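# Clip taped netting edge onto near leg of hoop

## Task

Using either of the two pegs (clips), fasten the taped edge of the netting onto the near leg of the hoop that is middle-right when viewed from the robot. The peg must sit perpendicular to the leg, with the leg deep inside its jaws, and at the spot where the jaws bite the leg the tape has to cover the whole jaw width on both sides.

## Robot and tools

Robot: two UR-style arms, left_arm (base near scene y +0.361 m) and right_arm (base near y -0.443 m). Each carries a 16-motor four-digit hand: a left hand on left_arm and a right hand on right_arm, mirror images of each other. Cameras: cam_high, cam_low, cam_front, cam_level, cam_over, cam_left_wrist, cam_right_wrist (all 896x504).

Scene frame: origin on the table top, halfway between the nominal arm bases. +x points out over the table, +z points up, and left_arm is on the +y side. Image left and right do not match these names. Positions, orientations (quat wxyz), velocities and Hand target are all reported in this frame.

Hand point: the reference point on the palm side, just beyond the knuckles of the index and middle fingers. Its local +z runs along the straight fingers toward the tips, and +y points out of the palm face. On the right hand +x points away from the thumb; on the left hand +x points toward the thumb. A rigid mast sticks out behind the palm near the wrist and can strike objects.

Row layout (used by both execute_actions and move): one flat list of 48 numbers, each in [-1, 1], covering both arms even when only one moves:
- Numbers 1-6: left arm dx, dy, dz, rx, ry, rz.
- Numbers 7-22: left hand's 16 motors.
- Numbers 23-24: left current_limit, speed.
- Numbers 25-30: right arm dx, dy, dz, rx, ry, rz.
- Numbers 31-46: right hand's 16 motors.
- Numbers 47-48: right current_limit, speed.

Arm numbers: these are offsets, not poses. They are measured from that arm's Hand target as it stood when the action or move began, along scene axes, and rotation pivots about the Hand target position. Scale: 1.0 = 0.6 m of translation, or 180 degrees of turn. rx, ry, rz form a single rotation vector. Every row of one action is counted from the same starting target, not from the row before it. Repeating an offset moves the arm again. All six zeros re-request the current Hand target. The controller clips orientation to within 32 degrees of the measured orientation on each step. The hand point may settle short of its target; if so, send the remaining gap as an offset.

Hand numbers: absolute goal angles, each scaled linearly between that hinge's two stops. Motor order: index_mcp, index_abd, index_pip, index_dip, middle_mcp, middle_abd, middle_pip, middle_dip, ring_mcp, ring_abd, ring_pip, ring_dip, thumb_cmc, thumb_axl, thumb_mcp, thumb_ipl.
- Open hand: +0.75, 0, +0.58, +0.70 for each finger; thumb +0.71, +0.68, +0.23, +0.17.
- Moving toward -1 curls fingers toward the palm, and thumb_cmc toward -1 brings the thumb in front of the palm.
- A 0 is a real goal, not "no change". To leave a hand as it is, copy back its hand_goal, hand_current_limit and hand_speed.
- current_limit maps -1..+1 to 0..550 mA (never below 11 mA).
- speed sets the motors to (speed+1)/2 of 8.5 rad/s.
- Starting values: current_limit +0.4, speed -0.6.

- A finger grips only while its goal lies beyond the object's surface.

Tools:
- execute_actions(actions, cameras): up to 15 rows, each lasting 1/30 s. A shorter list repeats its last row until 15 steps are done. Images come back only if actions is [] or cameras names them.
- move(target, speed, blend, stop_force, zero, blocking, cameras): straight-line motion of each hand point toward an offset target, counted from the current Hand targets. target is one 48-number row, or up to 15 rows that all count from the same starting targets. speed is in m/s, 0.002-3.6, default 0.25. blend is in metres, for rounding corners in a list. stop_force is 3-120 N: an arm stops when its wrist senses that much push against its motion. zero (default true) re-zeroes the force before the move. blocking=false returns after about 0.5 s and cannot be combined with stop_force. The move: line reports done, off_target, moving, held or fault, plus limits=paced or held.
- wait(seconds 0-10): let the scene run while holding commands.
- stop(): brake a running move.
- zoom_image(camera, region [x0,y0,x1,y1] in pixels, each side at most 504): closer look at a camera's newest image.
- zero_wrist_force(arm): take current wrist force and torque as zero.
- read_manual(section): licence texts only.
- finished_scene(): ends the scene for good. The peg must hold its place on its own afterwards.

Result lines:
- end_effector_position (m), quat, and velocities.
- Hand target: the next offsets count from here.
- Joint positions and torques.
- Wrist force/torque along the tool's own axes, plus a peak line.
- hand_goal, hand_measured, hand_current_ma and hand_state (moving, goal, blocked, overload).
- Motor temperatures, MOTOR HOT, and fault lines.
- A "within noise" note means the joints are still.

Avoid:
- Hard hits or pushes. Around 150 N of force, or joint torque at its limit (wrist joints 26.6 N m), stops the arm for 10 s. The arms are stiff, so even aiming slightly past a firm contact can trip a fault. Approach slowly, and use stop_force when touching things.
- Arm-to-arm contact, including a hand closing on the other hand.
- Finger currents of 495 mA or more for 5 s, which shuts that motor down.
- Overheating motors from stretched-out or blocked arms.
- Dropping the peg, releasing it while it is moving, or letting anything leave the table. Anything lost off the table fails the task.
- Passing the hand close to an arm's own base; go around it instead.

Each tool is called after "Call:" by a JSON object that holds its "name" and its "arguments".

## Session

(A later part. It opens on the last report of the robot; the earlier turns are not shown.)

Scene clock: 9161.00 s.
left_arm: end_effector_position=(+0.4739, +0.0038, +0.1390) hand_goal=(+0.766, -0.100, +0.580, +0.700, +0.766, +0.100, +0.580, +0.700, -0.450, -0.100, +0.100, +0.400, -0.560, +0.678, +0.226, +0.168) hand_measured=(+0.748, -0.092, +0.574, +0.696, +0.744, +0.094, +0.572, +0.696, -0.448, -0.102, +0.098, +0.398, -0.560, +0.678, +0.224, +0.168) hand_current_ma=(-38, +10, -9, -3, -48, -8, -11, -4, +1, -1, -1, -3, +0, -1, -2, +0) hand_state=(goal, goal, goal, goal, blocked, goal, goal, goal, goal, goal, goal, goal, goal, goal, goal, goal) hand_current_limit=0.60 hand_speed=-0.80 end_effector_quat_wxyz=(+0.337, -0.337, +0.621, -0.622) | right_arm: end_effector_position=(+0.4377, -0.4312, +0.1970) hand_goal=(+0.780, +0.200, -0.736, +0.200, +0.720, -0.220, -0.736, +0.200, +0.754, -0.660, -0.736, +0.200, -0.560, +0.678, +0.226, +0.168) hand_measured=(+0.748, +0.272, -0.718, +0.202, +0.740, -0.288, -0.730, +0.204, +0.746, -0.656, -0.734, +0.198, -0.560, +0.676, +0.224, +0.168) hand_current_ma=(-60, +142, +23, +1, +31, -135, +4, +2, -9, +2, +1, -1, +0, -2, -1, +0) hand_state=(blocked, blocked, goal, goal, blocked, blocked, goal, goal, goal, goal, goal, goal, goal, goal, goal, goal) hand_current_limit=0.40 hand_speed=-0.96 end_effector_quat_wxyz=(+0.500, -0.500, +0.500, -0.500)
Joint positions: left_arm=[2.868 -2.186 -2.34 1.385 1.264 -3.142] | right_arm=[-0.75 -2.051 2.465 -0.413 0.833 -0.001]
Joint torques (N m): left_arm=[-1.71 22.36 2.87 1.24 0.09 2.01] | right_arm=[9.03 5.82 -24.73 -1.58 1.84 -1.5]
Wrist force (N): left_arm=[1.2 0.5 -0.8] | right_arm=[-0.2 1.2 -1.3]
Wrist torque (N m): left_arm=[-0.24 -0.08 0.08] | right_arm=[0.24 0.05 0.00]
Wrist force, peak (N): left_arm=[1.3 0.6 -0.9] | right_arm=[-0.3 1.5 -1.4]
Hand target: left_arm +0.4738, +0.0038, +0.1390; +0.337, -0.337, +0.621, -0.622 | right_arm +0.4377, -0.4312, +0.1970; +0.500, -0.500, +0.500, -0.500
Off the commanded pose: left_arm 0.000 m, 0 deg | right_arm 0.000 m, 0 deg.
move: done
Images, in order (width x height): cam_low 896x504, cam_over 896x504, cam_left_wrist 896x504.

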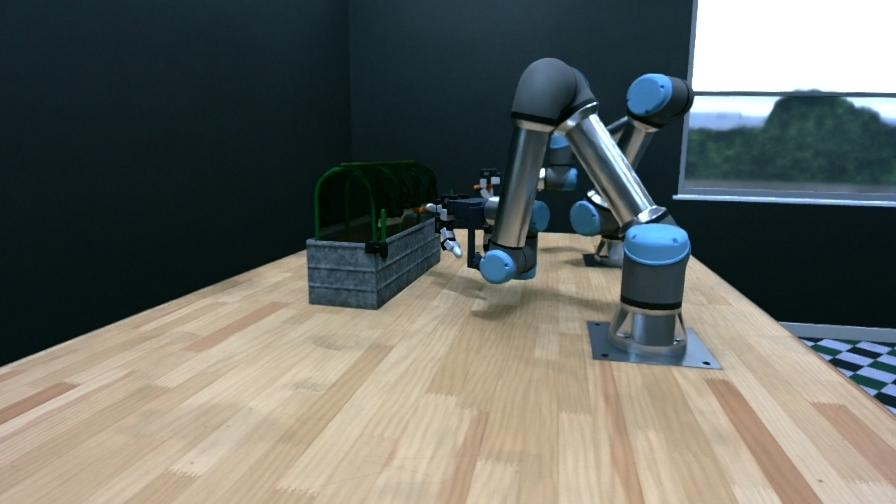

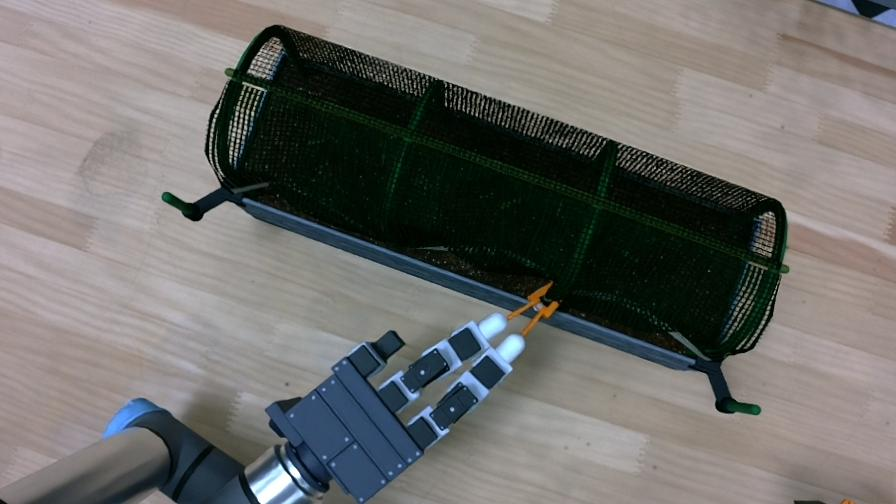

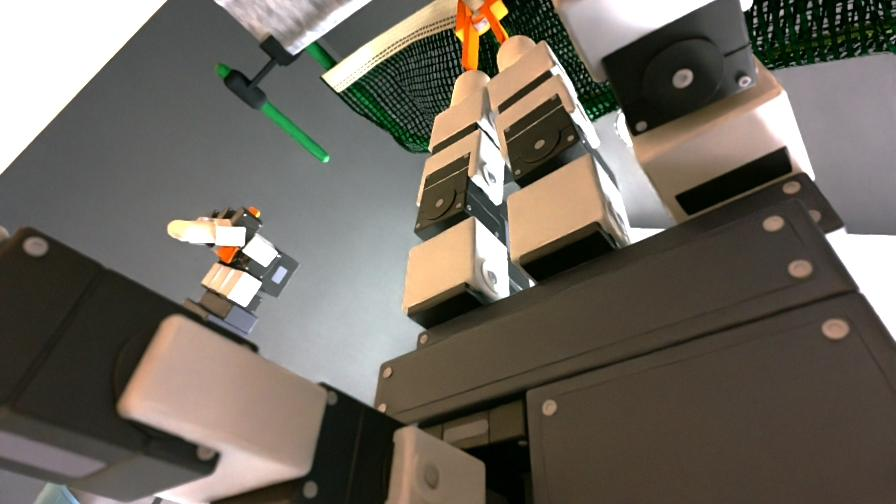

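Call:
{"name": "move", "arguments": {"target": [0.0028,-0.0018,-0.0007,0,0,0,0.765,-0.10,0.58,0.70,0.765,0.10,0.58,0.70,-0.45,-0.1,0.1,0.4,-0.56,0.678,0.226,0.168,0.6,-0.8,0,0,0,0,0,0,0.78,0.20,-0.737,0.2,0.72,-0.22,-0.737,0.2,0.754,-0.66,-0.737,0.2,-0.56,0.678,0.226,0.168,0.4,-0.96], "speed": 0.01}}

Call:
{"name": "move", "arguments": {"target": [0.0028,-0.0018,-0.0007,0,0,0,0.765,-0.10,0.58,0.70,0.765,0.10,0.58,0.70,-0.45,-0.1,0.1,0.4,-0.56,0.678,0.226,0.168,0.6,-0.8,0,0,0,0,0,0,0.78,0.20,-0.737,0.2,0.72,-0.22,-0.737,0.2,0.754,-0.66,-0.737,0.2,-0.56,0.678,0.226,0.168,0.4,-0.96], "speed": 0.01, "cameras": ["cam_over","cam_low","cam_left_wrist","cam_right_wrist"]}}

Call:
{"name": "zoom_image", "arguments": {"camera": "cam_over", "region": [485, 275, 565, 365]}}

Call:
{"name": "zoom_image", "arguments": {"camera": "cam_low", "region": [410, 200, 450, 230]}}

Call:
{"name": "zoom_image", "arguments": {"camera": "cam_right_wrist", "region": [780, 150, 880, 250]}}

Scene clock: 9183.17 s.
left_arm: end_effector_position=(+0.4755, +0.0027, +0.1386) hand_goal=(+0.766, -0.100, +0.580, +0.700, +0.766, +0.100, +0.580, +0.700, -0.450, -0.100, +0.100, +0.400, -0.560, +0.678, +0.226, +0.168) hand_measured=(+0.760, -0.092, +0.580, +0.700, +0.758, +0.094, +0.580, +0.698, -0.448, -0.102, +0.098, +0.398, -0.560, +0.678, +0.224, +0.168) hand_current_ma=(-7, +10, +0, +0, -14, -8, -1, -2, +1, -1, -1, -3, +0, -1, -2, +0) hand_state=(goal, goal, goal, goal, goal, goal, goal, goal, goal, goal, goal, goal, goal, goal, goal, goal) hand_current_limit=0.60 hand_speed=-0.80 end_effector_quat_wxyz=(+0.337, -0.337, +0.621, -0.622) | right_arm: end_effector_position=(+0.4377, -0.4312, +0.1970) hand_goal=(+0.780, +0.200, -0.736, +0.200, +0.720, -0.220, -0.736, +0.200, +0.754, -0.660, -0.736, +0.200, -0.560, +0.678, +0.226, +0.168) hand_measured=(+0.748, +0.272, -0.718, +0.202, +0.740, -0.288, -0.730, +0.204, +0.746, -0.656, -0.734, +0.198, -0.560, +0.676, +0.224, +0.168) hand_current_ma=(-60, +142, +23, +1, +31, -135, +4, +2, -9, +2, +1, -1, +0, -2, -1, +0) hand_state=(blocked, blocked, goal, goal, blocked, blocked, goal, goal, goal, goal, goal, goal, goal, goal, goal, goal) hand_current_limit=0.40 hand_speed=-0.96 end_effector_quat_wxyz=(+0.500, -0.500, +0.500, -0.500)
Joint positions: left_arm=[2.866 -2.189 -2.334 1.382 1.266 -3.142] | right_arm=[-0.75 -2.051 2.465 -0.413 0.833 -0.001]
Joint torques (N m): left_arm=[-7.18 21.93 8.8 -0.65 0.98 2.03] | right_arm=[9.69 4.9 -24.15 -1.41 1.74 -1.59]
Wrist force (N): left_arm=[1.2 -0.3 -6.7] | right_arm=[-0.4 1.3 -1.3]
Wrist torque (N m): left_arm=[0.29 -0.06 0.08] | right_arm=[0.26 0.07 -0.01]
Wrist force, peak (N): left_arm=[1.2 -0.4 -6.9] | right_arm=[-0.2 1.5 -1.5]
Hand target: left_arm +0.4755, +0.0028, +0.1386; +0.337, -0.337, +0.621, -0.622 | right_arm +0.4377, -0.4312, +0.1970; +0.500, -0.500, +0.500, -0.500
Off the commanded pose: left_arm 0.000 m, 0 deg | right_arm 0.000 m, 0 deg.
move: done

Scene clock: 9183.87 s.
left_arm: end_effector_position=(+0.4772, +0.0016, +0.1382) hand_goal=(+0.766, -0.100, +0.580, +0.700, +0.766, +0.100, +0.580, +0.700, -0.450, -0.100, +0.100, +0.400, -0.560, +0.678, +0.226, +0.168) hand_measured=(+0.776, -0.092, +0.588, +0.704, +0.774, +0.094, +0.586, +0.702, -0.448, -0.102, +0.098, +0.398, -0.560, +0.678, +0.224, +0.168) hand_current_ma=(+17, +10, +12, +4, +11, -7, +9, +2, +1, -1, -1, -3, +0, -1, -2, +0) hand_state=(goal, goal, goal, goal, goal, goal, goal, goal, goal, goal, goal, goal, goal, goal, goal, goal) hand_current_limit=0.60 hand_speed=-0.80 end_effector_quat_wxyz=(+0.337, -0.337, +0.621, -0.622) | right_arm: end_effector_position=(+0.4377, -0.4312, +0.1970) hand_goal=(+0.780, +0.200, -0.736, +0.200, +0.720, -0.220, -0.736, +0.200, +0.754, -0.660, -0.736, +0.200, -0.560, +0.678, +0.226, +0.168) hand_measured=(+0.748, +0.272, -0.718, +0.202, +0.740, -0.288, -0.730, +0.204, +0.746, -0.656, -0.734, +0.198, -0.560, +0.676, +0.224, +0.168) hand_current_ma=(-60, +142, +23, +1, +31, -135, +4, +2, -9, +2, +1, -1, +0, -2, -1, +0) hand_state=(blocked, blocked, goal, goal, blocked, blocked, goal, goal, goal, goal, goal, goal, goal, goal, goal, goal) hand_current_limit=0.40 hand_speed=-0.96 end_effector_quat_wxyz=(+0.500, -0.500, +0.500, -0.500)
Joint positions: left_arm=[2.864 -2.191 -2.328 1.379 1.268 -3.142] | right_arm=[-0.75 -2.051 2.465 -0.413 0.833 -0.001]
Joint torques (N m): left_arm=[-6.06 21.71 9.82 -1.19 1.1 2.02] | right_arm=[9.62 7.03 -24.2 -1.38 1.49 -1.66]
Wrist force (N): left_arm=[1.1 -1.5 -11.0] | right_arm=[0.0 1.0 -1.1]
Wrist torque (N m): left_arm=[0.74 -0.05 0.07] | right_arm=[0.20 0.01 0.02]
Wrist force, peak (N): left_arm=[1.2 -1.5 -11.1] | right_arm=[0.1 1.6 -1.3]
Hand target: left_arm +0.4772, +0.0017, +0.1382; +0.337, -0.337, +0.621, -0.622 | right_arm +0.4377, -0.4312, +0.1970; +0.500, -0.500, +0.500, -0.500
Off the commanded pose: left_arm 0.000 m, 0 deg | right_arm 0.000 m, 0 deg.
move: done
Images, in order (width x height): cam_low 896x504, cam_over 896x504, cam_left_wrist 896x504, cam_right_wrist 896x504.

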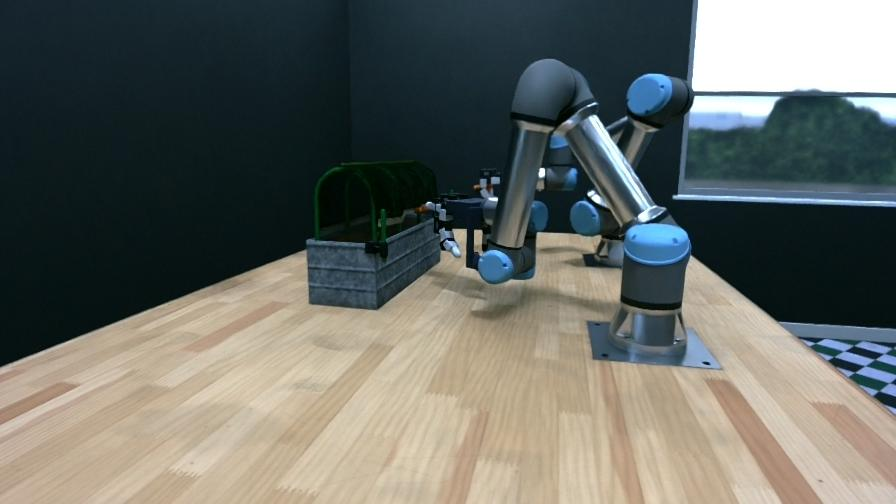

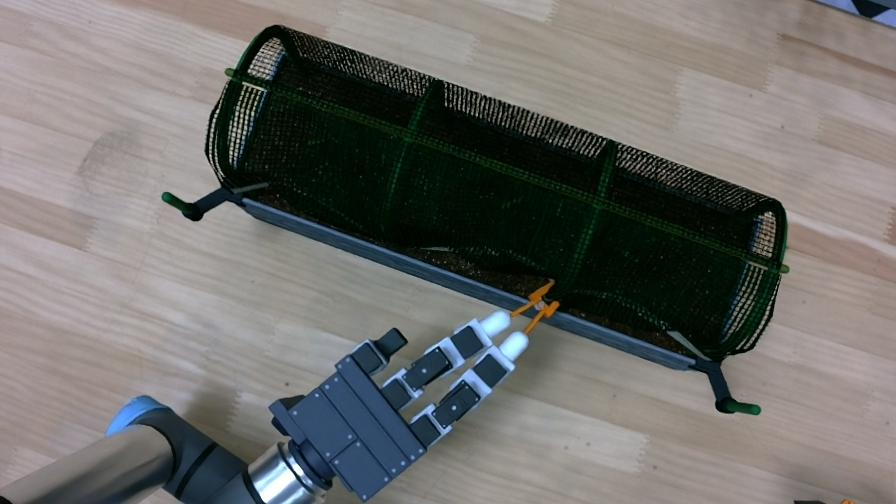

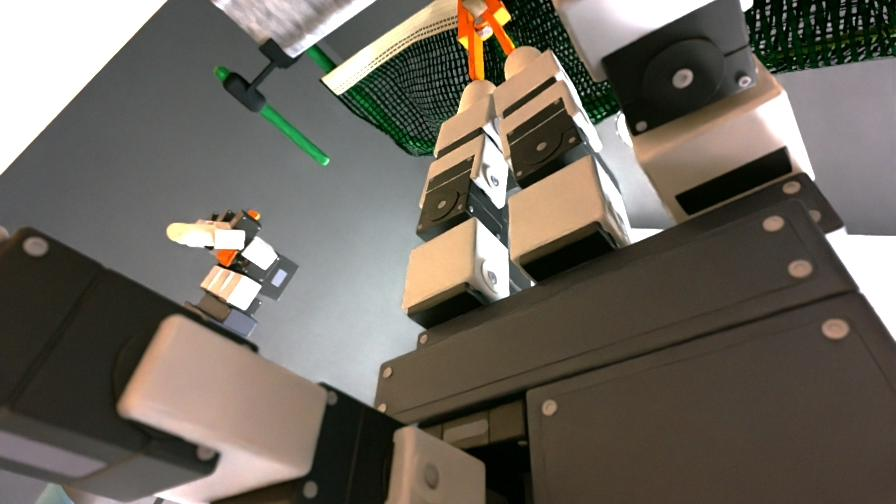

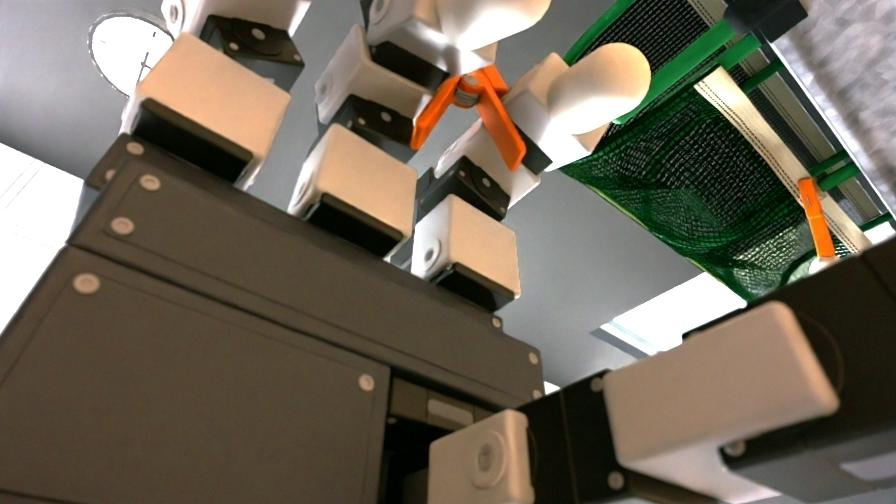

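Scaled by 5.600.

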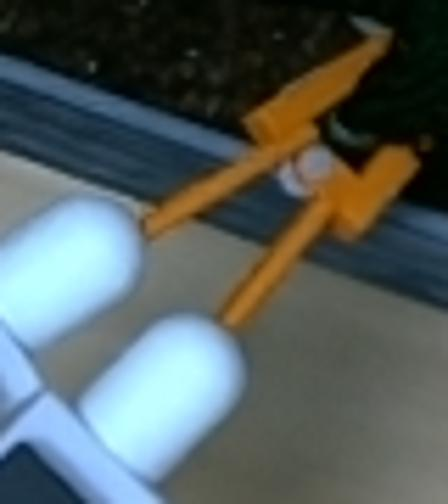

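Scaled by 12.600.

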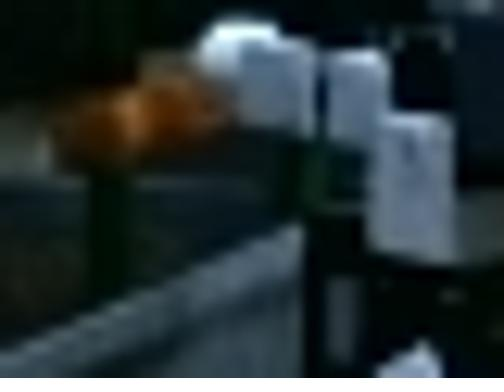

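Scaled by 5.040.

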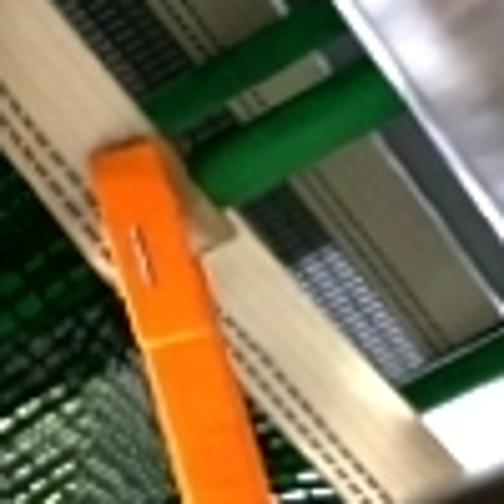

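Call:
{"name": "move", "arguments": {"target": [[-0.014,0.009,0,0,0,0,0.765,-0.10,0.58,0.70,0.765,0.10,0.58,0.70,-0.45,-0.1,0.1,0.4,-0.56,0.678,0.226,0.168,0.6,-0.8,0,0,0,0,0,0,0.78,0.20,-0.737,0.2,0.72,-0.22,-0.737,0.2,0.754,-0.66,-0.737,0.2,-0.56,0.678,0.226,0.168,0.4,-0.96],[-0.014,0.009,0.0613,0,0,0,0.765,-0.10,0.58,0.70,0.765,0.10,0.58,0.70,-0.45,-0.1,0.1,0.4,-0.56,0.678,0.226,0.168,0.6,-0.8,0,0,0,0,0,0,0.78,0.20,-0.737,0.2,0.72,-0.22,-0.737,0.2,0.754,-0.66,-0.737,0.2,-0.56,0.678,0.226,0.168,0.4,-0.96]], "speed": [0.01,0.04], "blend": [0.0,0.0], "cameras": ["cam_over","cam_low","cam_right_wrist"]}}

Call:
{"name": "zoom_image", "arguments": {"camera": "cam_over", "region": [485, 275, 565, 365]}}

Call:
{"name": "zoom_image", "arguments": {"camera": "cam_low", "region": [410, 200, 450, 230]}}

Call:
{"name": "zoom_image", "arguments": {"camera": "cam_right_wrist", "region": [780, 150, 880, 250]}}

Scene clock: 9299.13 s.
left_arm: end_effector_position=(+0.4688, +0.0071, +0.1750) hand_goal=(+0.766, -0.100, +0.580, +0.700, +0.766, +0.100, +0.580, +0.700, -0.450, -0.100, +0.100, +0.400, -0.560, +0.678, +0.226, +0.168) hand_measured=(+0.760, -0.092, +0.580, +0.702, +0.756, +0.094, +0.580, +0.702, -0.448, -0.102, +0.098, +0.398, -0.560, +0.678, +0.224, +0.168) hand_current_ma=(-9, +10, +0, +2, -16, -7, +0, +2, +1, -1, -1, -3, +0, -1, -2, +0) hand_state=(goal, goal, goal, goal, goal, goal, goal, goal, goal, goal, goal, goal, goal, goal, goal, goal) hand_current_limit=0.60 hand_speed=-0.80 end_effector_quat_wxyz=(+0.337, -0.337, +0.621, -0.622) | right_arm: end_effector_position=(+0.4377, -0.4312, +0.1970) hand_goal=(+0.780, +0.200, -0.736, +0.200, +0.720, -0.220, -0.736, +0.200, +0.754, -0.660, -0.736, +0.200, -0.560, +0.678, +0.226, +0.168) hand_measured=(+0.748, +0.272, -0.718, +0.202, +0.740, -0.288, -0.730, +0.204, +0.746, -0.656, -0.734, +0.198, -0.560, +0.676, +0.224, +0.168) hand_current_ma=(-60, +142, +23, +1, +31, -135, +4, +2, -9, +2, +1, -1, +0, -2, -1, +0) hand_state=(blocked, blocked, goal, goal, blocked, blocked, goal, goal, goal, goal, goal, goal, goal, goal, goal, goal) hand_current_limit=0.40 hand_speed=-0.96 end_effector_quat_wxyz=(+0.500, -0.500, +0.500, -0.500)
Joint positions: left_arm=[2.873 -2.065 -2.364 1.288 1.258 -3.142] | right_arm=[-0.75 -2.051 2.465 -0.413 0.833 -0.001]
Joint torques (N m): left_arm=[-8.2 16.91 3.09 4.12 0.9 -1.98] | right_arm=[9.64 5.44 -26.59 -1.69 1.64 -1.45]
Wrist force (N): left_arm=[0.8 0.8 -1.0] | right_arm=[-0.1 1.1 -0.7]
Wrist torque (N m): left_arm=[-0.17 -0.07 0.03] | right_arm=[0.19 0.00 0.01]
Wrist force, peak (N): left_arm=[1.2 -1.7 -11.2] | right_arm=[-0.2 1.7 -1.4]
Hand target: left_arm +0.4688, +0.0071, +0.1750; +0.337, -0.337, +0.621, -0.622 | right_arm +0.4377, -0.4312, +0.1970; +0.500, -0.500, +0.500, -0.500
Off the commanded pose: left_arm 0.000 m, 0 deg | right_arm 0.000 m, 0 deg.
move: done
Images, in order (width x height): cam_low 896x504, cam_over 896x504, cam_right_wrist 896x504.

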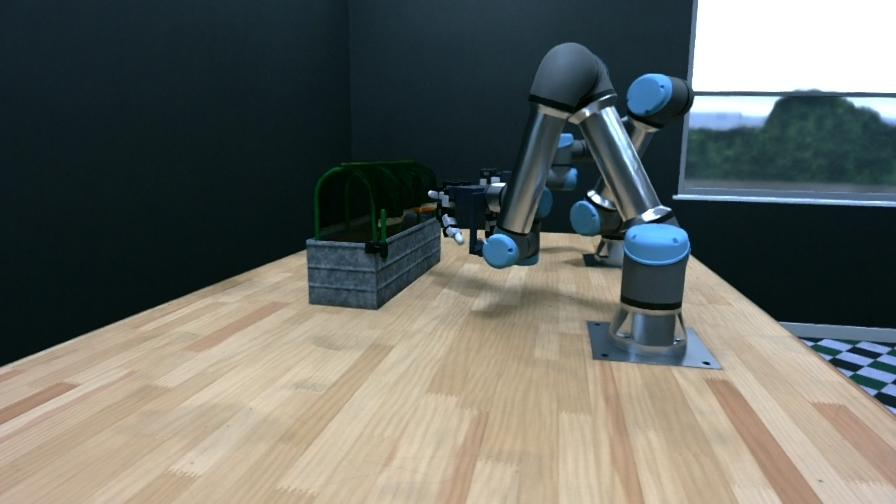

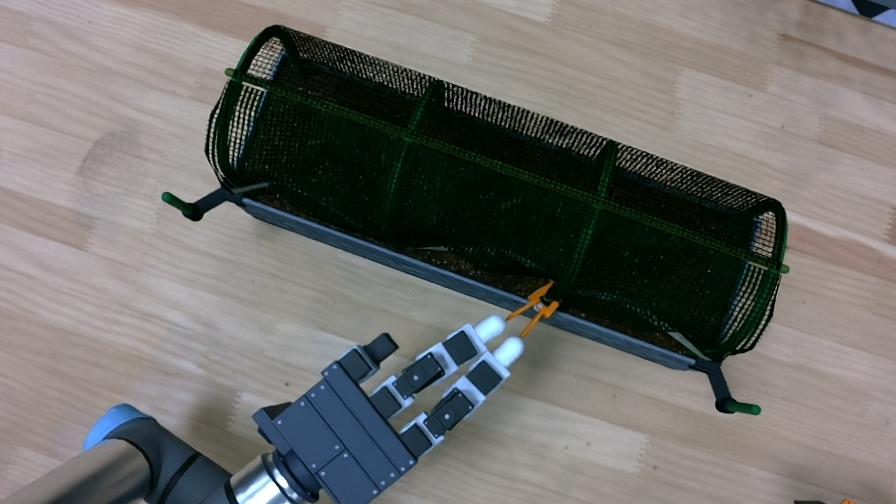

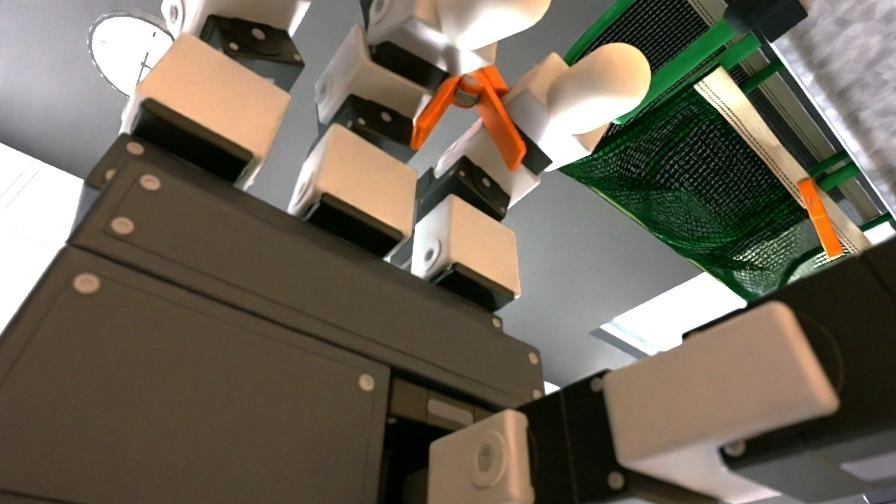

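Scaled by 5.600.

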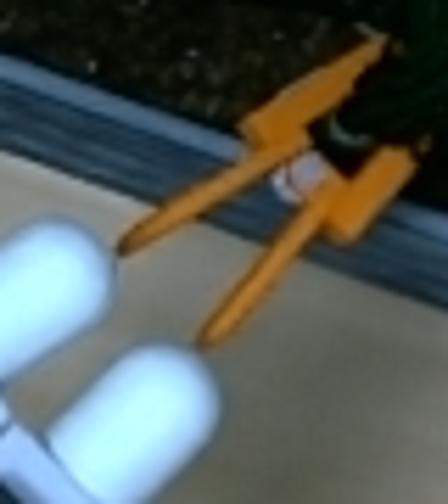

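Scaled by 12.600.

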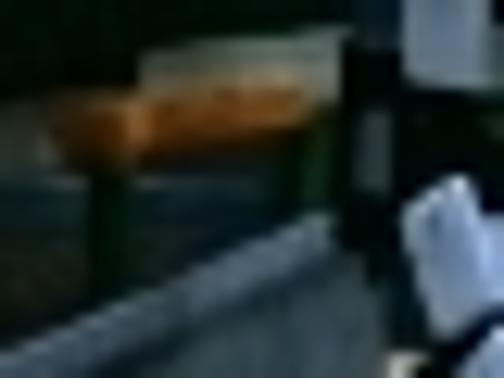

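Scaled by 5.040.

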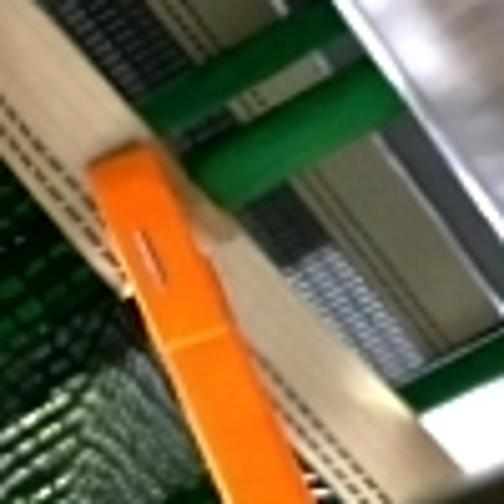

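Call:
{"name": "move", "arguments": {"target": [[0.0196,-0.0127,0,0,0,0,0.765,-0.10,0.58,0.70,0.765,0.10,0.58,0.70,-0.45,-0.1,0.1,0.4,-0.56,0.678,0.226,0.168,0.6,-0.8,0,0,0,0,0,0,0.78,0.20,-0.737,0.2,0.72,-0.22,-0.737,0.2,0.754,-0.66,-0.737,0.2,-0.56,0.678,0.226,0.168,0.4,-0.96],[0.0196,-0.0127,-0.0367,0,0,0,0.765,-0.10,0.58,0.70,0.765,0.10,0.58,0.70,-0.45,-0.1,0.1,0.4,-0.56,0.678,0.226,0.168,0.6,-0.8,0,0,0,0,0,0,0.78,0.20,-0.737,0.2,0.72,-0.22,-0.737,0.2,0.754,-0.66,-0.737,0.2,-0.56,0.678,0.226,0.168,0.4,-0.96]], "speed": [0.04,0.02], "cameras": ["cam_over","cam_low","cam_right_wrist"]}}

Call:
{"name": "zoom_image", "arguments": {"camera": "cam_over", "region": [485, 275, 565, 365]}}

Call:
{"name": "zoom_image", "arguments": {"camera": "cam_low", "region": [410, 200, 450, 230]}}

Call:
{"name": "zoom_image", "arguments": {"camera": "cam_right_wrist", "region": [780, 150, 880, 250]}}

Scene clock: 9385.57 s.
left_arm: end_effector_position=(+0.4805, -0.0005, +0.1528) hand_goal=(+0.766, -0.100, +0.580, +0.700, +0.766, +0.100, +0.580, +0.700, -0.450, -0.100, +0.100, +0.400, -0.560, +0.678, +0.226, +0.168) hand_measured=(+0.760, -0.092, +0.580, +0.702, +0.756, +0.094, +0.580, +0.702, -0.448, -0.102, +0.098, +0.398, -0.560, +0.678, +0.224, +0.168) hand_current_ma=(-9, +10, +0, +2, -16, -7, +0, +2, +1, -1, -1, -3, +0, -1, -2, +0) hand_state=(goal, goal, goal, goal, goal, goal, goal, goal, goal, goal, goal, goal, goal, goal, goal, goal) hand_current_limit=0.60 hand_speed=-0.80 end_effector_quat_wxyz=(+0.337, -0.337, +0.621, -0.622) end_effector_velocity=(+0.000, -0.001, +0.001) end_effector_angular_velocity=(+0.000, +0.002, -0.002) | right_arm: end_effector_position=(+0.4377, -0.4312, +0.1970) hand_goal=(+0.780, +0.200, -0.736, +0.200, +0.720, -0.220, -0.736, +0.200, +0.754, -0.660, -0.736, +0.200, -0.560, +0.678, +0.226, +0.168) hand_measured=(+0.748, +0.272, -0.718, +0.202, +0.740, -0.288, -0.730, +0.204, +0.746, -0.656, -0.734, +0.198, -0.560, +0.676, +0.224, +0.168) hand_current_ma=(-60, +142, +23, +1, +31, -135, +4, +2, -9, +2, +1, -1, +0, -2, -1, +0) hand_state=(blocked, blocked, goal, goal, blocked, blocked, goal, goal, goal, goal, goal, goal, goal, goal, goal, goal) hand_current_limit=0.40 hand_speed=-0.96 end_effector_quat_wxyz=(+0.500, -0.500, +0.500, -0.500)
Joint positions: left_arm=[2.86 -2.148 -2.321 1.328 1.272 -3.142] | right_arm=[-0.75 -2.051 2.465 -0.413 0.833 -0.001]
Joint velocities: left_arm=[-0.001 0.002 0.001 -0.005 -0.001 -0.001] | right_arm=[within noise]
Joint torques (N m): left_arm=[10.77 47.73 12.85 -0.33 -1.47 1.64] | right_arm=[10.24 5.07 -25.12 -1.46 1.57 -1.55]
Wrist force (N): left_arm=[1.0 0.8 -0.9] | right_arm=[-0.5 1.0 -1.1]
Wrist torque (N m): left_arm=[-0.20 -0.07 0.06] | right_arm=[0.20 0.08 -0.02]
Wrist force, peak (N): left_arm=[1.0 0.9 -1.1] | right_arm=[-0.3 1.7 -1.5]
Hand target: left_arm +0.4805, -0.0005, +0.1529; +0.337, -0.337, +0.621, -0.622 | right_arm +0.4377, -0.4312, +0.1970; +0.500, -0.500, +0.500, -0.500
Off the commanded pose: left_arm 0.000 m, 0 deg | right_arm 0.000 m, 0 deg.
move: done
Images, in order (width x height): cam_low 896x504, cam_over 896x504, cam_right_wrist 896x504.

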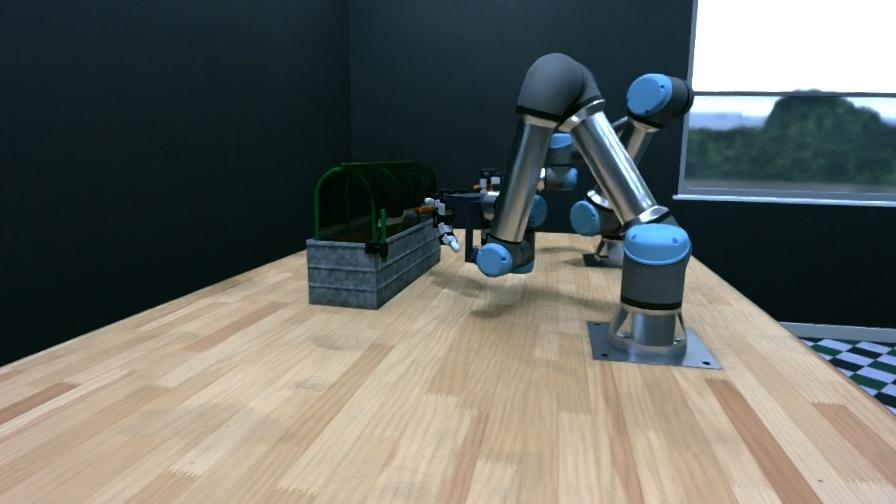

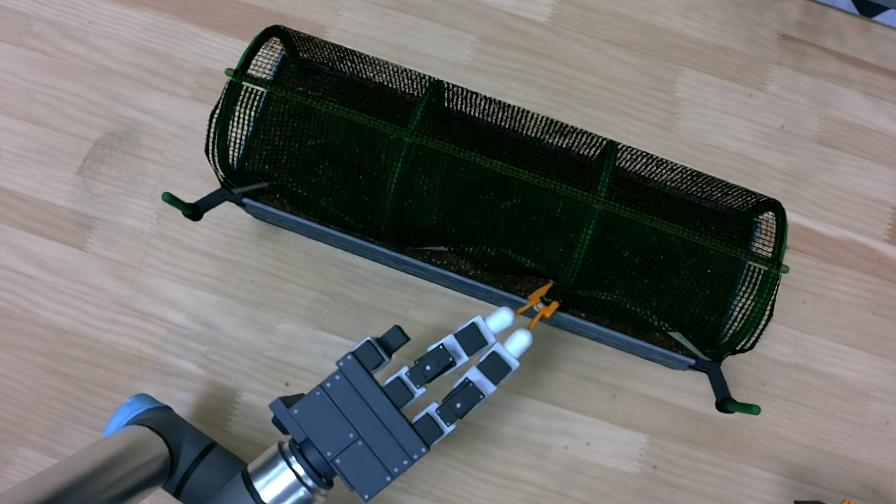

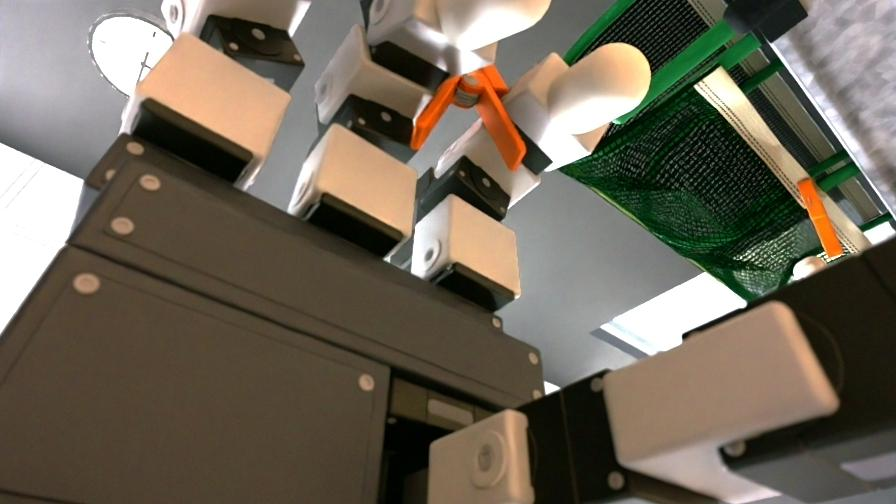

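Scaled by 5.600.

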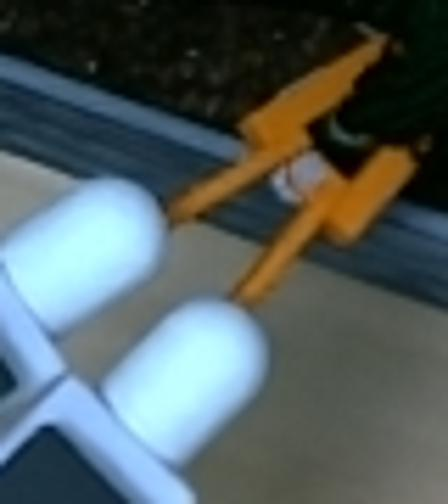

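Scaled by 12.600.

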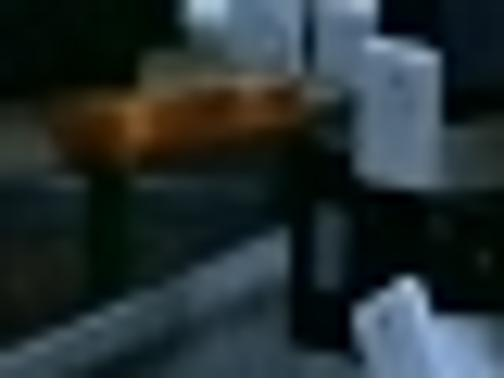

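Scaled by 5.040.

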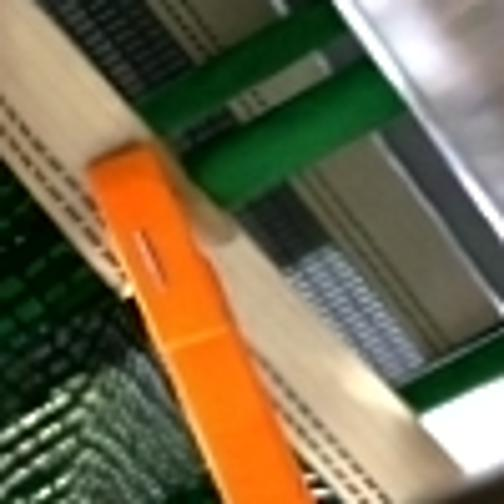

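Call:
{"name": "move", "arguments": {"target": [0,0,-0.0067,0,0,0,0.765,-0.10,0.58,0.70,0.765,0.10,0.58,0.70,-0.45,-0.1,0.1,0.4,-0.56,0.678,0.226,0.168,0.6,-0.8,0,0,0,0,0,0,0.78,0.20,-0.737,0.2,0.72,-0.22,-0.737,0.2,0.754,-0.66,-0.737,0.2,-0.56,0.678,0.226,0.168,0.4,-0.96], "speed": 0.01}}

Call:
{"name": "move", "arguments": {"target": [0,0,-0.0067,0,0,0,0.765,-0.10,0.58,0.70,0.765,0.10,0.58,0.70,-0.45,-0.1,0.1,0.4,-0.56,0.678,0.226,0.168,0.6,-0.8,0,0,0,0,0,0,0.78,0.20,-0.737,0.2,0.72,-0.22,-0.737,0.2,0.754,-0.66,-0.737,0.2,-0.56,0.678,0.226,0.168,0.4,-0.96], "speed": 0.01, "cameras": ["cam_over","cam_low","cam_right_wrist"]}}

Call:
{"name": "zoom_image", "arguments": {"camera": "cam_low", "region": [410, 200, 450, 230]}}

Call:
{"name": "zoom_image", "arguments": {"camera": "cam_right_wrist", "region": [780, 150, 880, 250]}}

Scene clock: 9403.67 s.
left_arm: end_effector_position=(+0.4805, -0.0005, +0.1488) hand_goal=(+0.766, -0.100, +0.580, +0.700, +0.766, +0.100, +0.580, +0.700, -0.450, -0.100, +0.100, +0.400, -0.560, +0.678, +0.226, +0.168) hand_measured=(+0.760, -0.092, +0.580, +0.702, +0.756, +0.094, +0.580, +0.702, -0.448, -0.102, +0.098, +0.398, -0.560, +0.678, +0.224, +0.168) hand_current_ma=(-9, +10, +0, +2, -16, -7, +0, +2, +1, -1, -1, -3, +0, -1, -2, +0) hand_state=(goal, goal, goal, goal, goal, goal, goal, goal, goal, goal, goal, goal, goal, goal, goal, goal) hand_current_limit=0.60 hand_speed=-0.80 end_effector_quat_wxyz=(+0.337, -0.337, +0.621, -0.622) | right_arm: end_effector_position=(+0.4377, -0.4312, +0.1970) hand_goal=(+0.780, +0.200, -0.736, +0.200, +0.720, -0.220, -0.736, +0.200, +0.754, -0.660, -0.736, +0.200, -0.560, +0.678, +0.226, +0.168) hand_measured=(+0.748, +0.272, -0.718, +0.202, +0.740, -0.288, -0.730, +0.204, +0.746, -0.656, -0.734, +0.198, -0.560, +0.676, +0.224, +0.168) hand_current_ma=(-60, +142, +23, +1, +31, -135, +4, +2, -9, +2, +1, -1, +0, -2, -1, +0) hand_state=(blocked, blocked, goal, goal, blocked, blocked, goal, goal, goal, goal, goal, goal, goal, goal, goal, goal) hand_current_limit=0.40 hand_speed=-0.96 end_effector_quat_wxyz=(+0.500, -0.500, +0.500, -0.500)
Joint positions: left_arm=[2.86 -2.161 -2.32 1.34 1.272 -3.142] | right_arm=[-0.75 -2.051 2.465 -0.413 0.833 -0.001]
Joint torques (N m): left_arm=[9.73 36.35 14.52 1.97 -1.22 -2.21] | right_arm=[11.14 4.89 -25.37 -1.13 1.5 -1.06]
Wrist force (N): left_arm=[1.1 0.7 -0.7] | right_arm=[0.0 1.4 -1.2]
Wrist torque (N m): left_arm=[-0.22 -0.07 0.08] | right_arm=[0.26 0.01 0.02]
Wrist force, peak (N): left_arm=[1.3 0.9 -0.8] | right_arm=[-0.5 1.4 -1.4]
Hand target: left_arm +0.4805, -0.0005, +0.1489; +0.337, -0.337, +0.621, -0.622 | right_arm +0.4377, -0.4312, +0.1970; +0.500, -0.500, +0.500, -0.500
Off the commanded pose: left_arm 0.000 m, 0 deg | right_arm 0.000 m, 0 deg.
move: done

Scene clock: 9404.37 s.
left_arm: end_effector_position=(+0.4805, -0.0005, +0.1448) hand_goal=(+0.766, -0.100, +0.580, +0.700, +0.766, +0.100, +0.580, +0.700, -0.450, -0.100, +0.100, +0.400, -0.560, +0.678, +0.226, +0.168) hand_measured=(+0.760, -0.092, +0.580, +0.702, +0.756, +0.094, +0.580, +0.702, -0.448, -0.102, +0.098, +0.398, -0.560, +0.678, +0.224, +0.168) hand_current_ma=(-9, +10, +0, +2, -16, -7, +0, +2, +1, -1, -1, -3, +0, -1, -2, +0) hand_state=(goal, goal, goal, goal, goal, goal, goal, goal, goal, goal, goal, goal, goal, goal, goal, goal) hand_current_limit=0.60 hand_speed=-0.80 end_effector_quat_wxyz=(+0.337, -0.337, +0.621, -0.622) | right_arm: end_effector_position=(+0.4377, -0.4312, +0.1970) hand_goal=(+0.780, +0.200, -0.736, +0.200, +0.720, -0.220, -0.736, +0.200, +0.754, -0.660, -0.736, +0.200, -0.560, +0.678, +0.226, +0.168) hand_measured=(+0.748, +0.272, -0.718, +0.202, +0.740, -0.288, -0.730, +0.204, +0.746, -0.656, -0.734, +0.198, -0.560, +0.676, +0.224, +0.168) hand_current_ma=(-60, +142, +23, +1, +31, -135, +4, +2, -9, +2, +1, -1, +0, -2, -1, +0) hand_state=(blocked, blocked, goal, goal, blocked, blocked, goal, goal, goal, goal, goal, goal, goal, goal, goal, goal) hand_current_limit=0.40 hand_speed=-0.96 end_effector_quat_wxyz=(+0.500, -0.500, +0.500, -0.500)
Joint positions: left_arm=[2.86 -2.173 -2.319 1.351 1.272 -3.142] | right_arm=[-0.75 -2.051 2.465 -0.413 0.833 -0.001]
Joint torques (N m): left_arm=[9.89 36.92 13.5 1.8 -1.16 -2.04] | right_arm=[9.29 5.45 -25.53 -1.31 1.55 -1.11]
Wrist force (N): left_arm=[1.1 0.1 -1.2] | right_arm=[0.0 1.3 -1.2]
Wrist torque (N m): left_arm=[-0.17 -0.08 0.09] | right_arm=[0.23 0.01 0.02]
Wrist force, peak (N): left_arm=[1.1 0.1 -1.2] | right_arm=[-0.1 1.6 -1.4]
Hand target: left_arm +0.4805, -0.0005, +0.1449; +0.337, -0.337, +0.621, -0.622 | right_arm +0.4377, -0.4312, +0.1970; +0.500, -0.500, +0.500, -0.500
Off the commanded pose: left_arm 0.000 m, 0 deg | right_arm 0.000 m, 0 deg.
move: done
Images, in order (width x height): cam_low 896x504, cam_over 896x504, cam_right_wrist 896x504.

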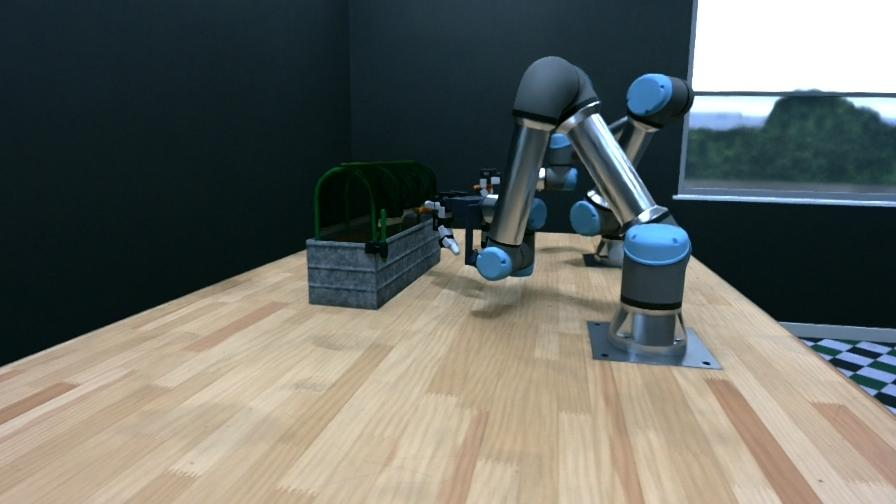

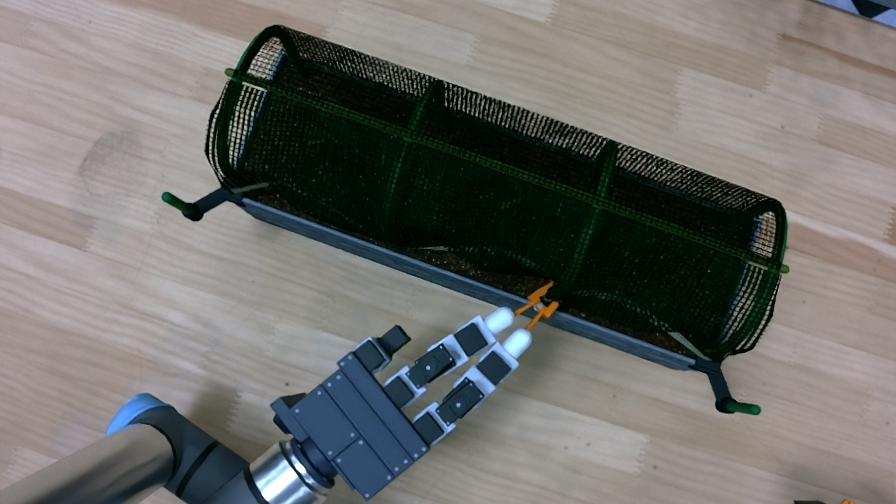

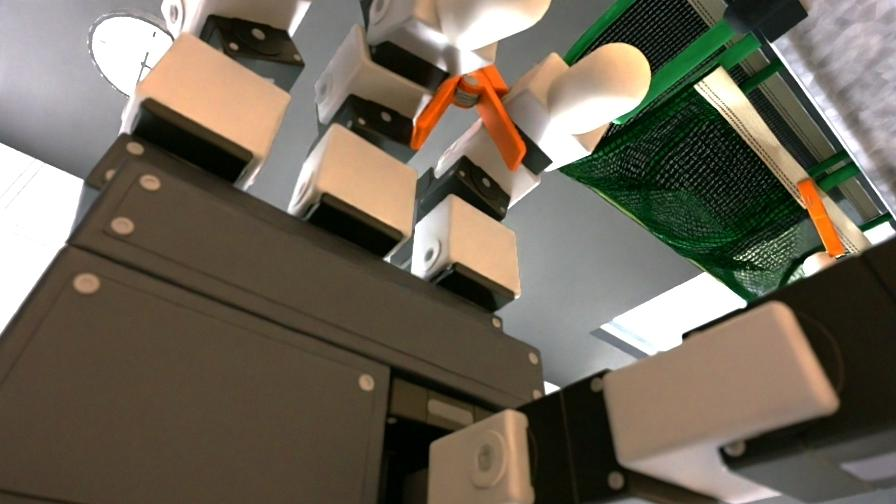

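Scaled by 12.600.

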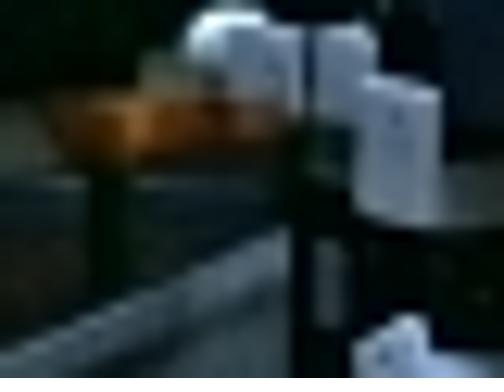

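Scaled by 5.040.

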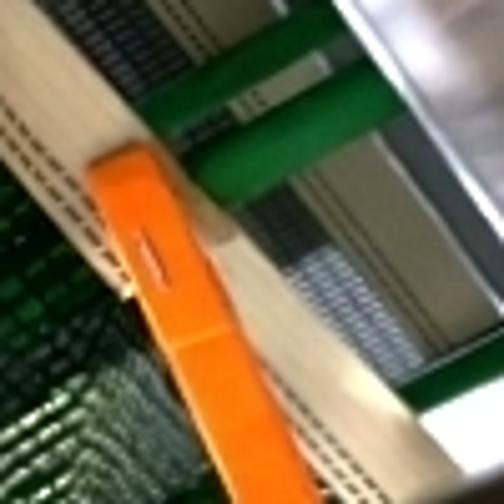

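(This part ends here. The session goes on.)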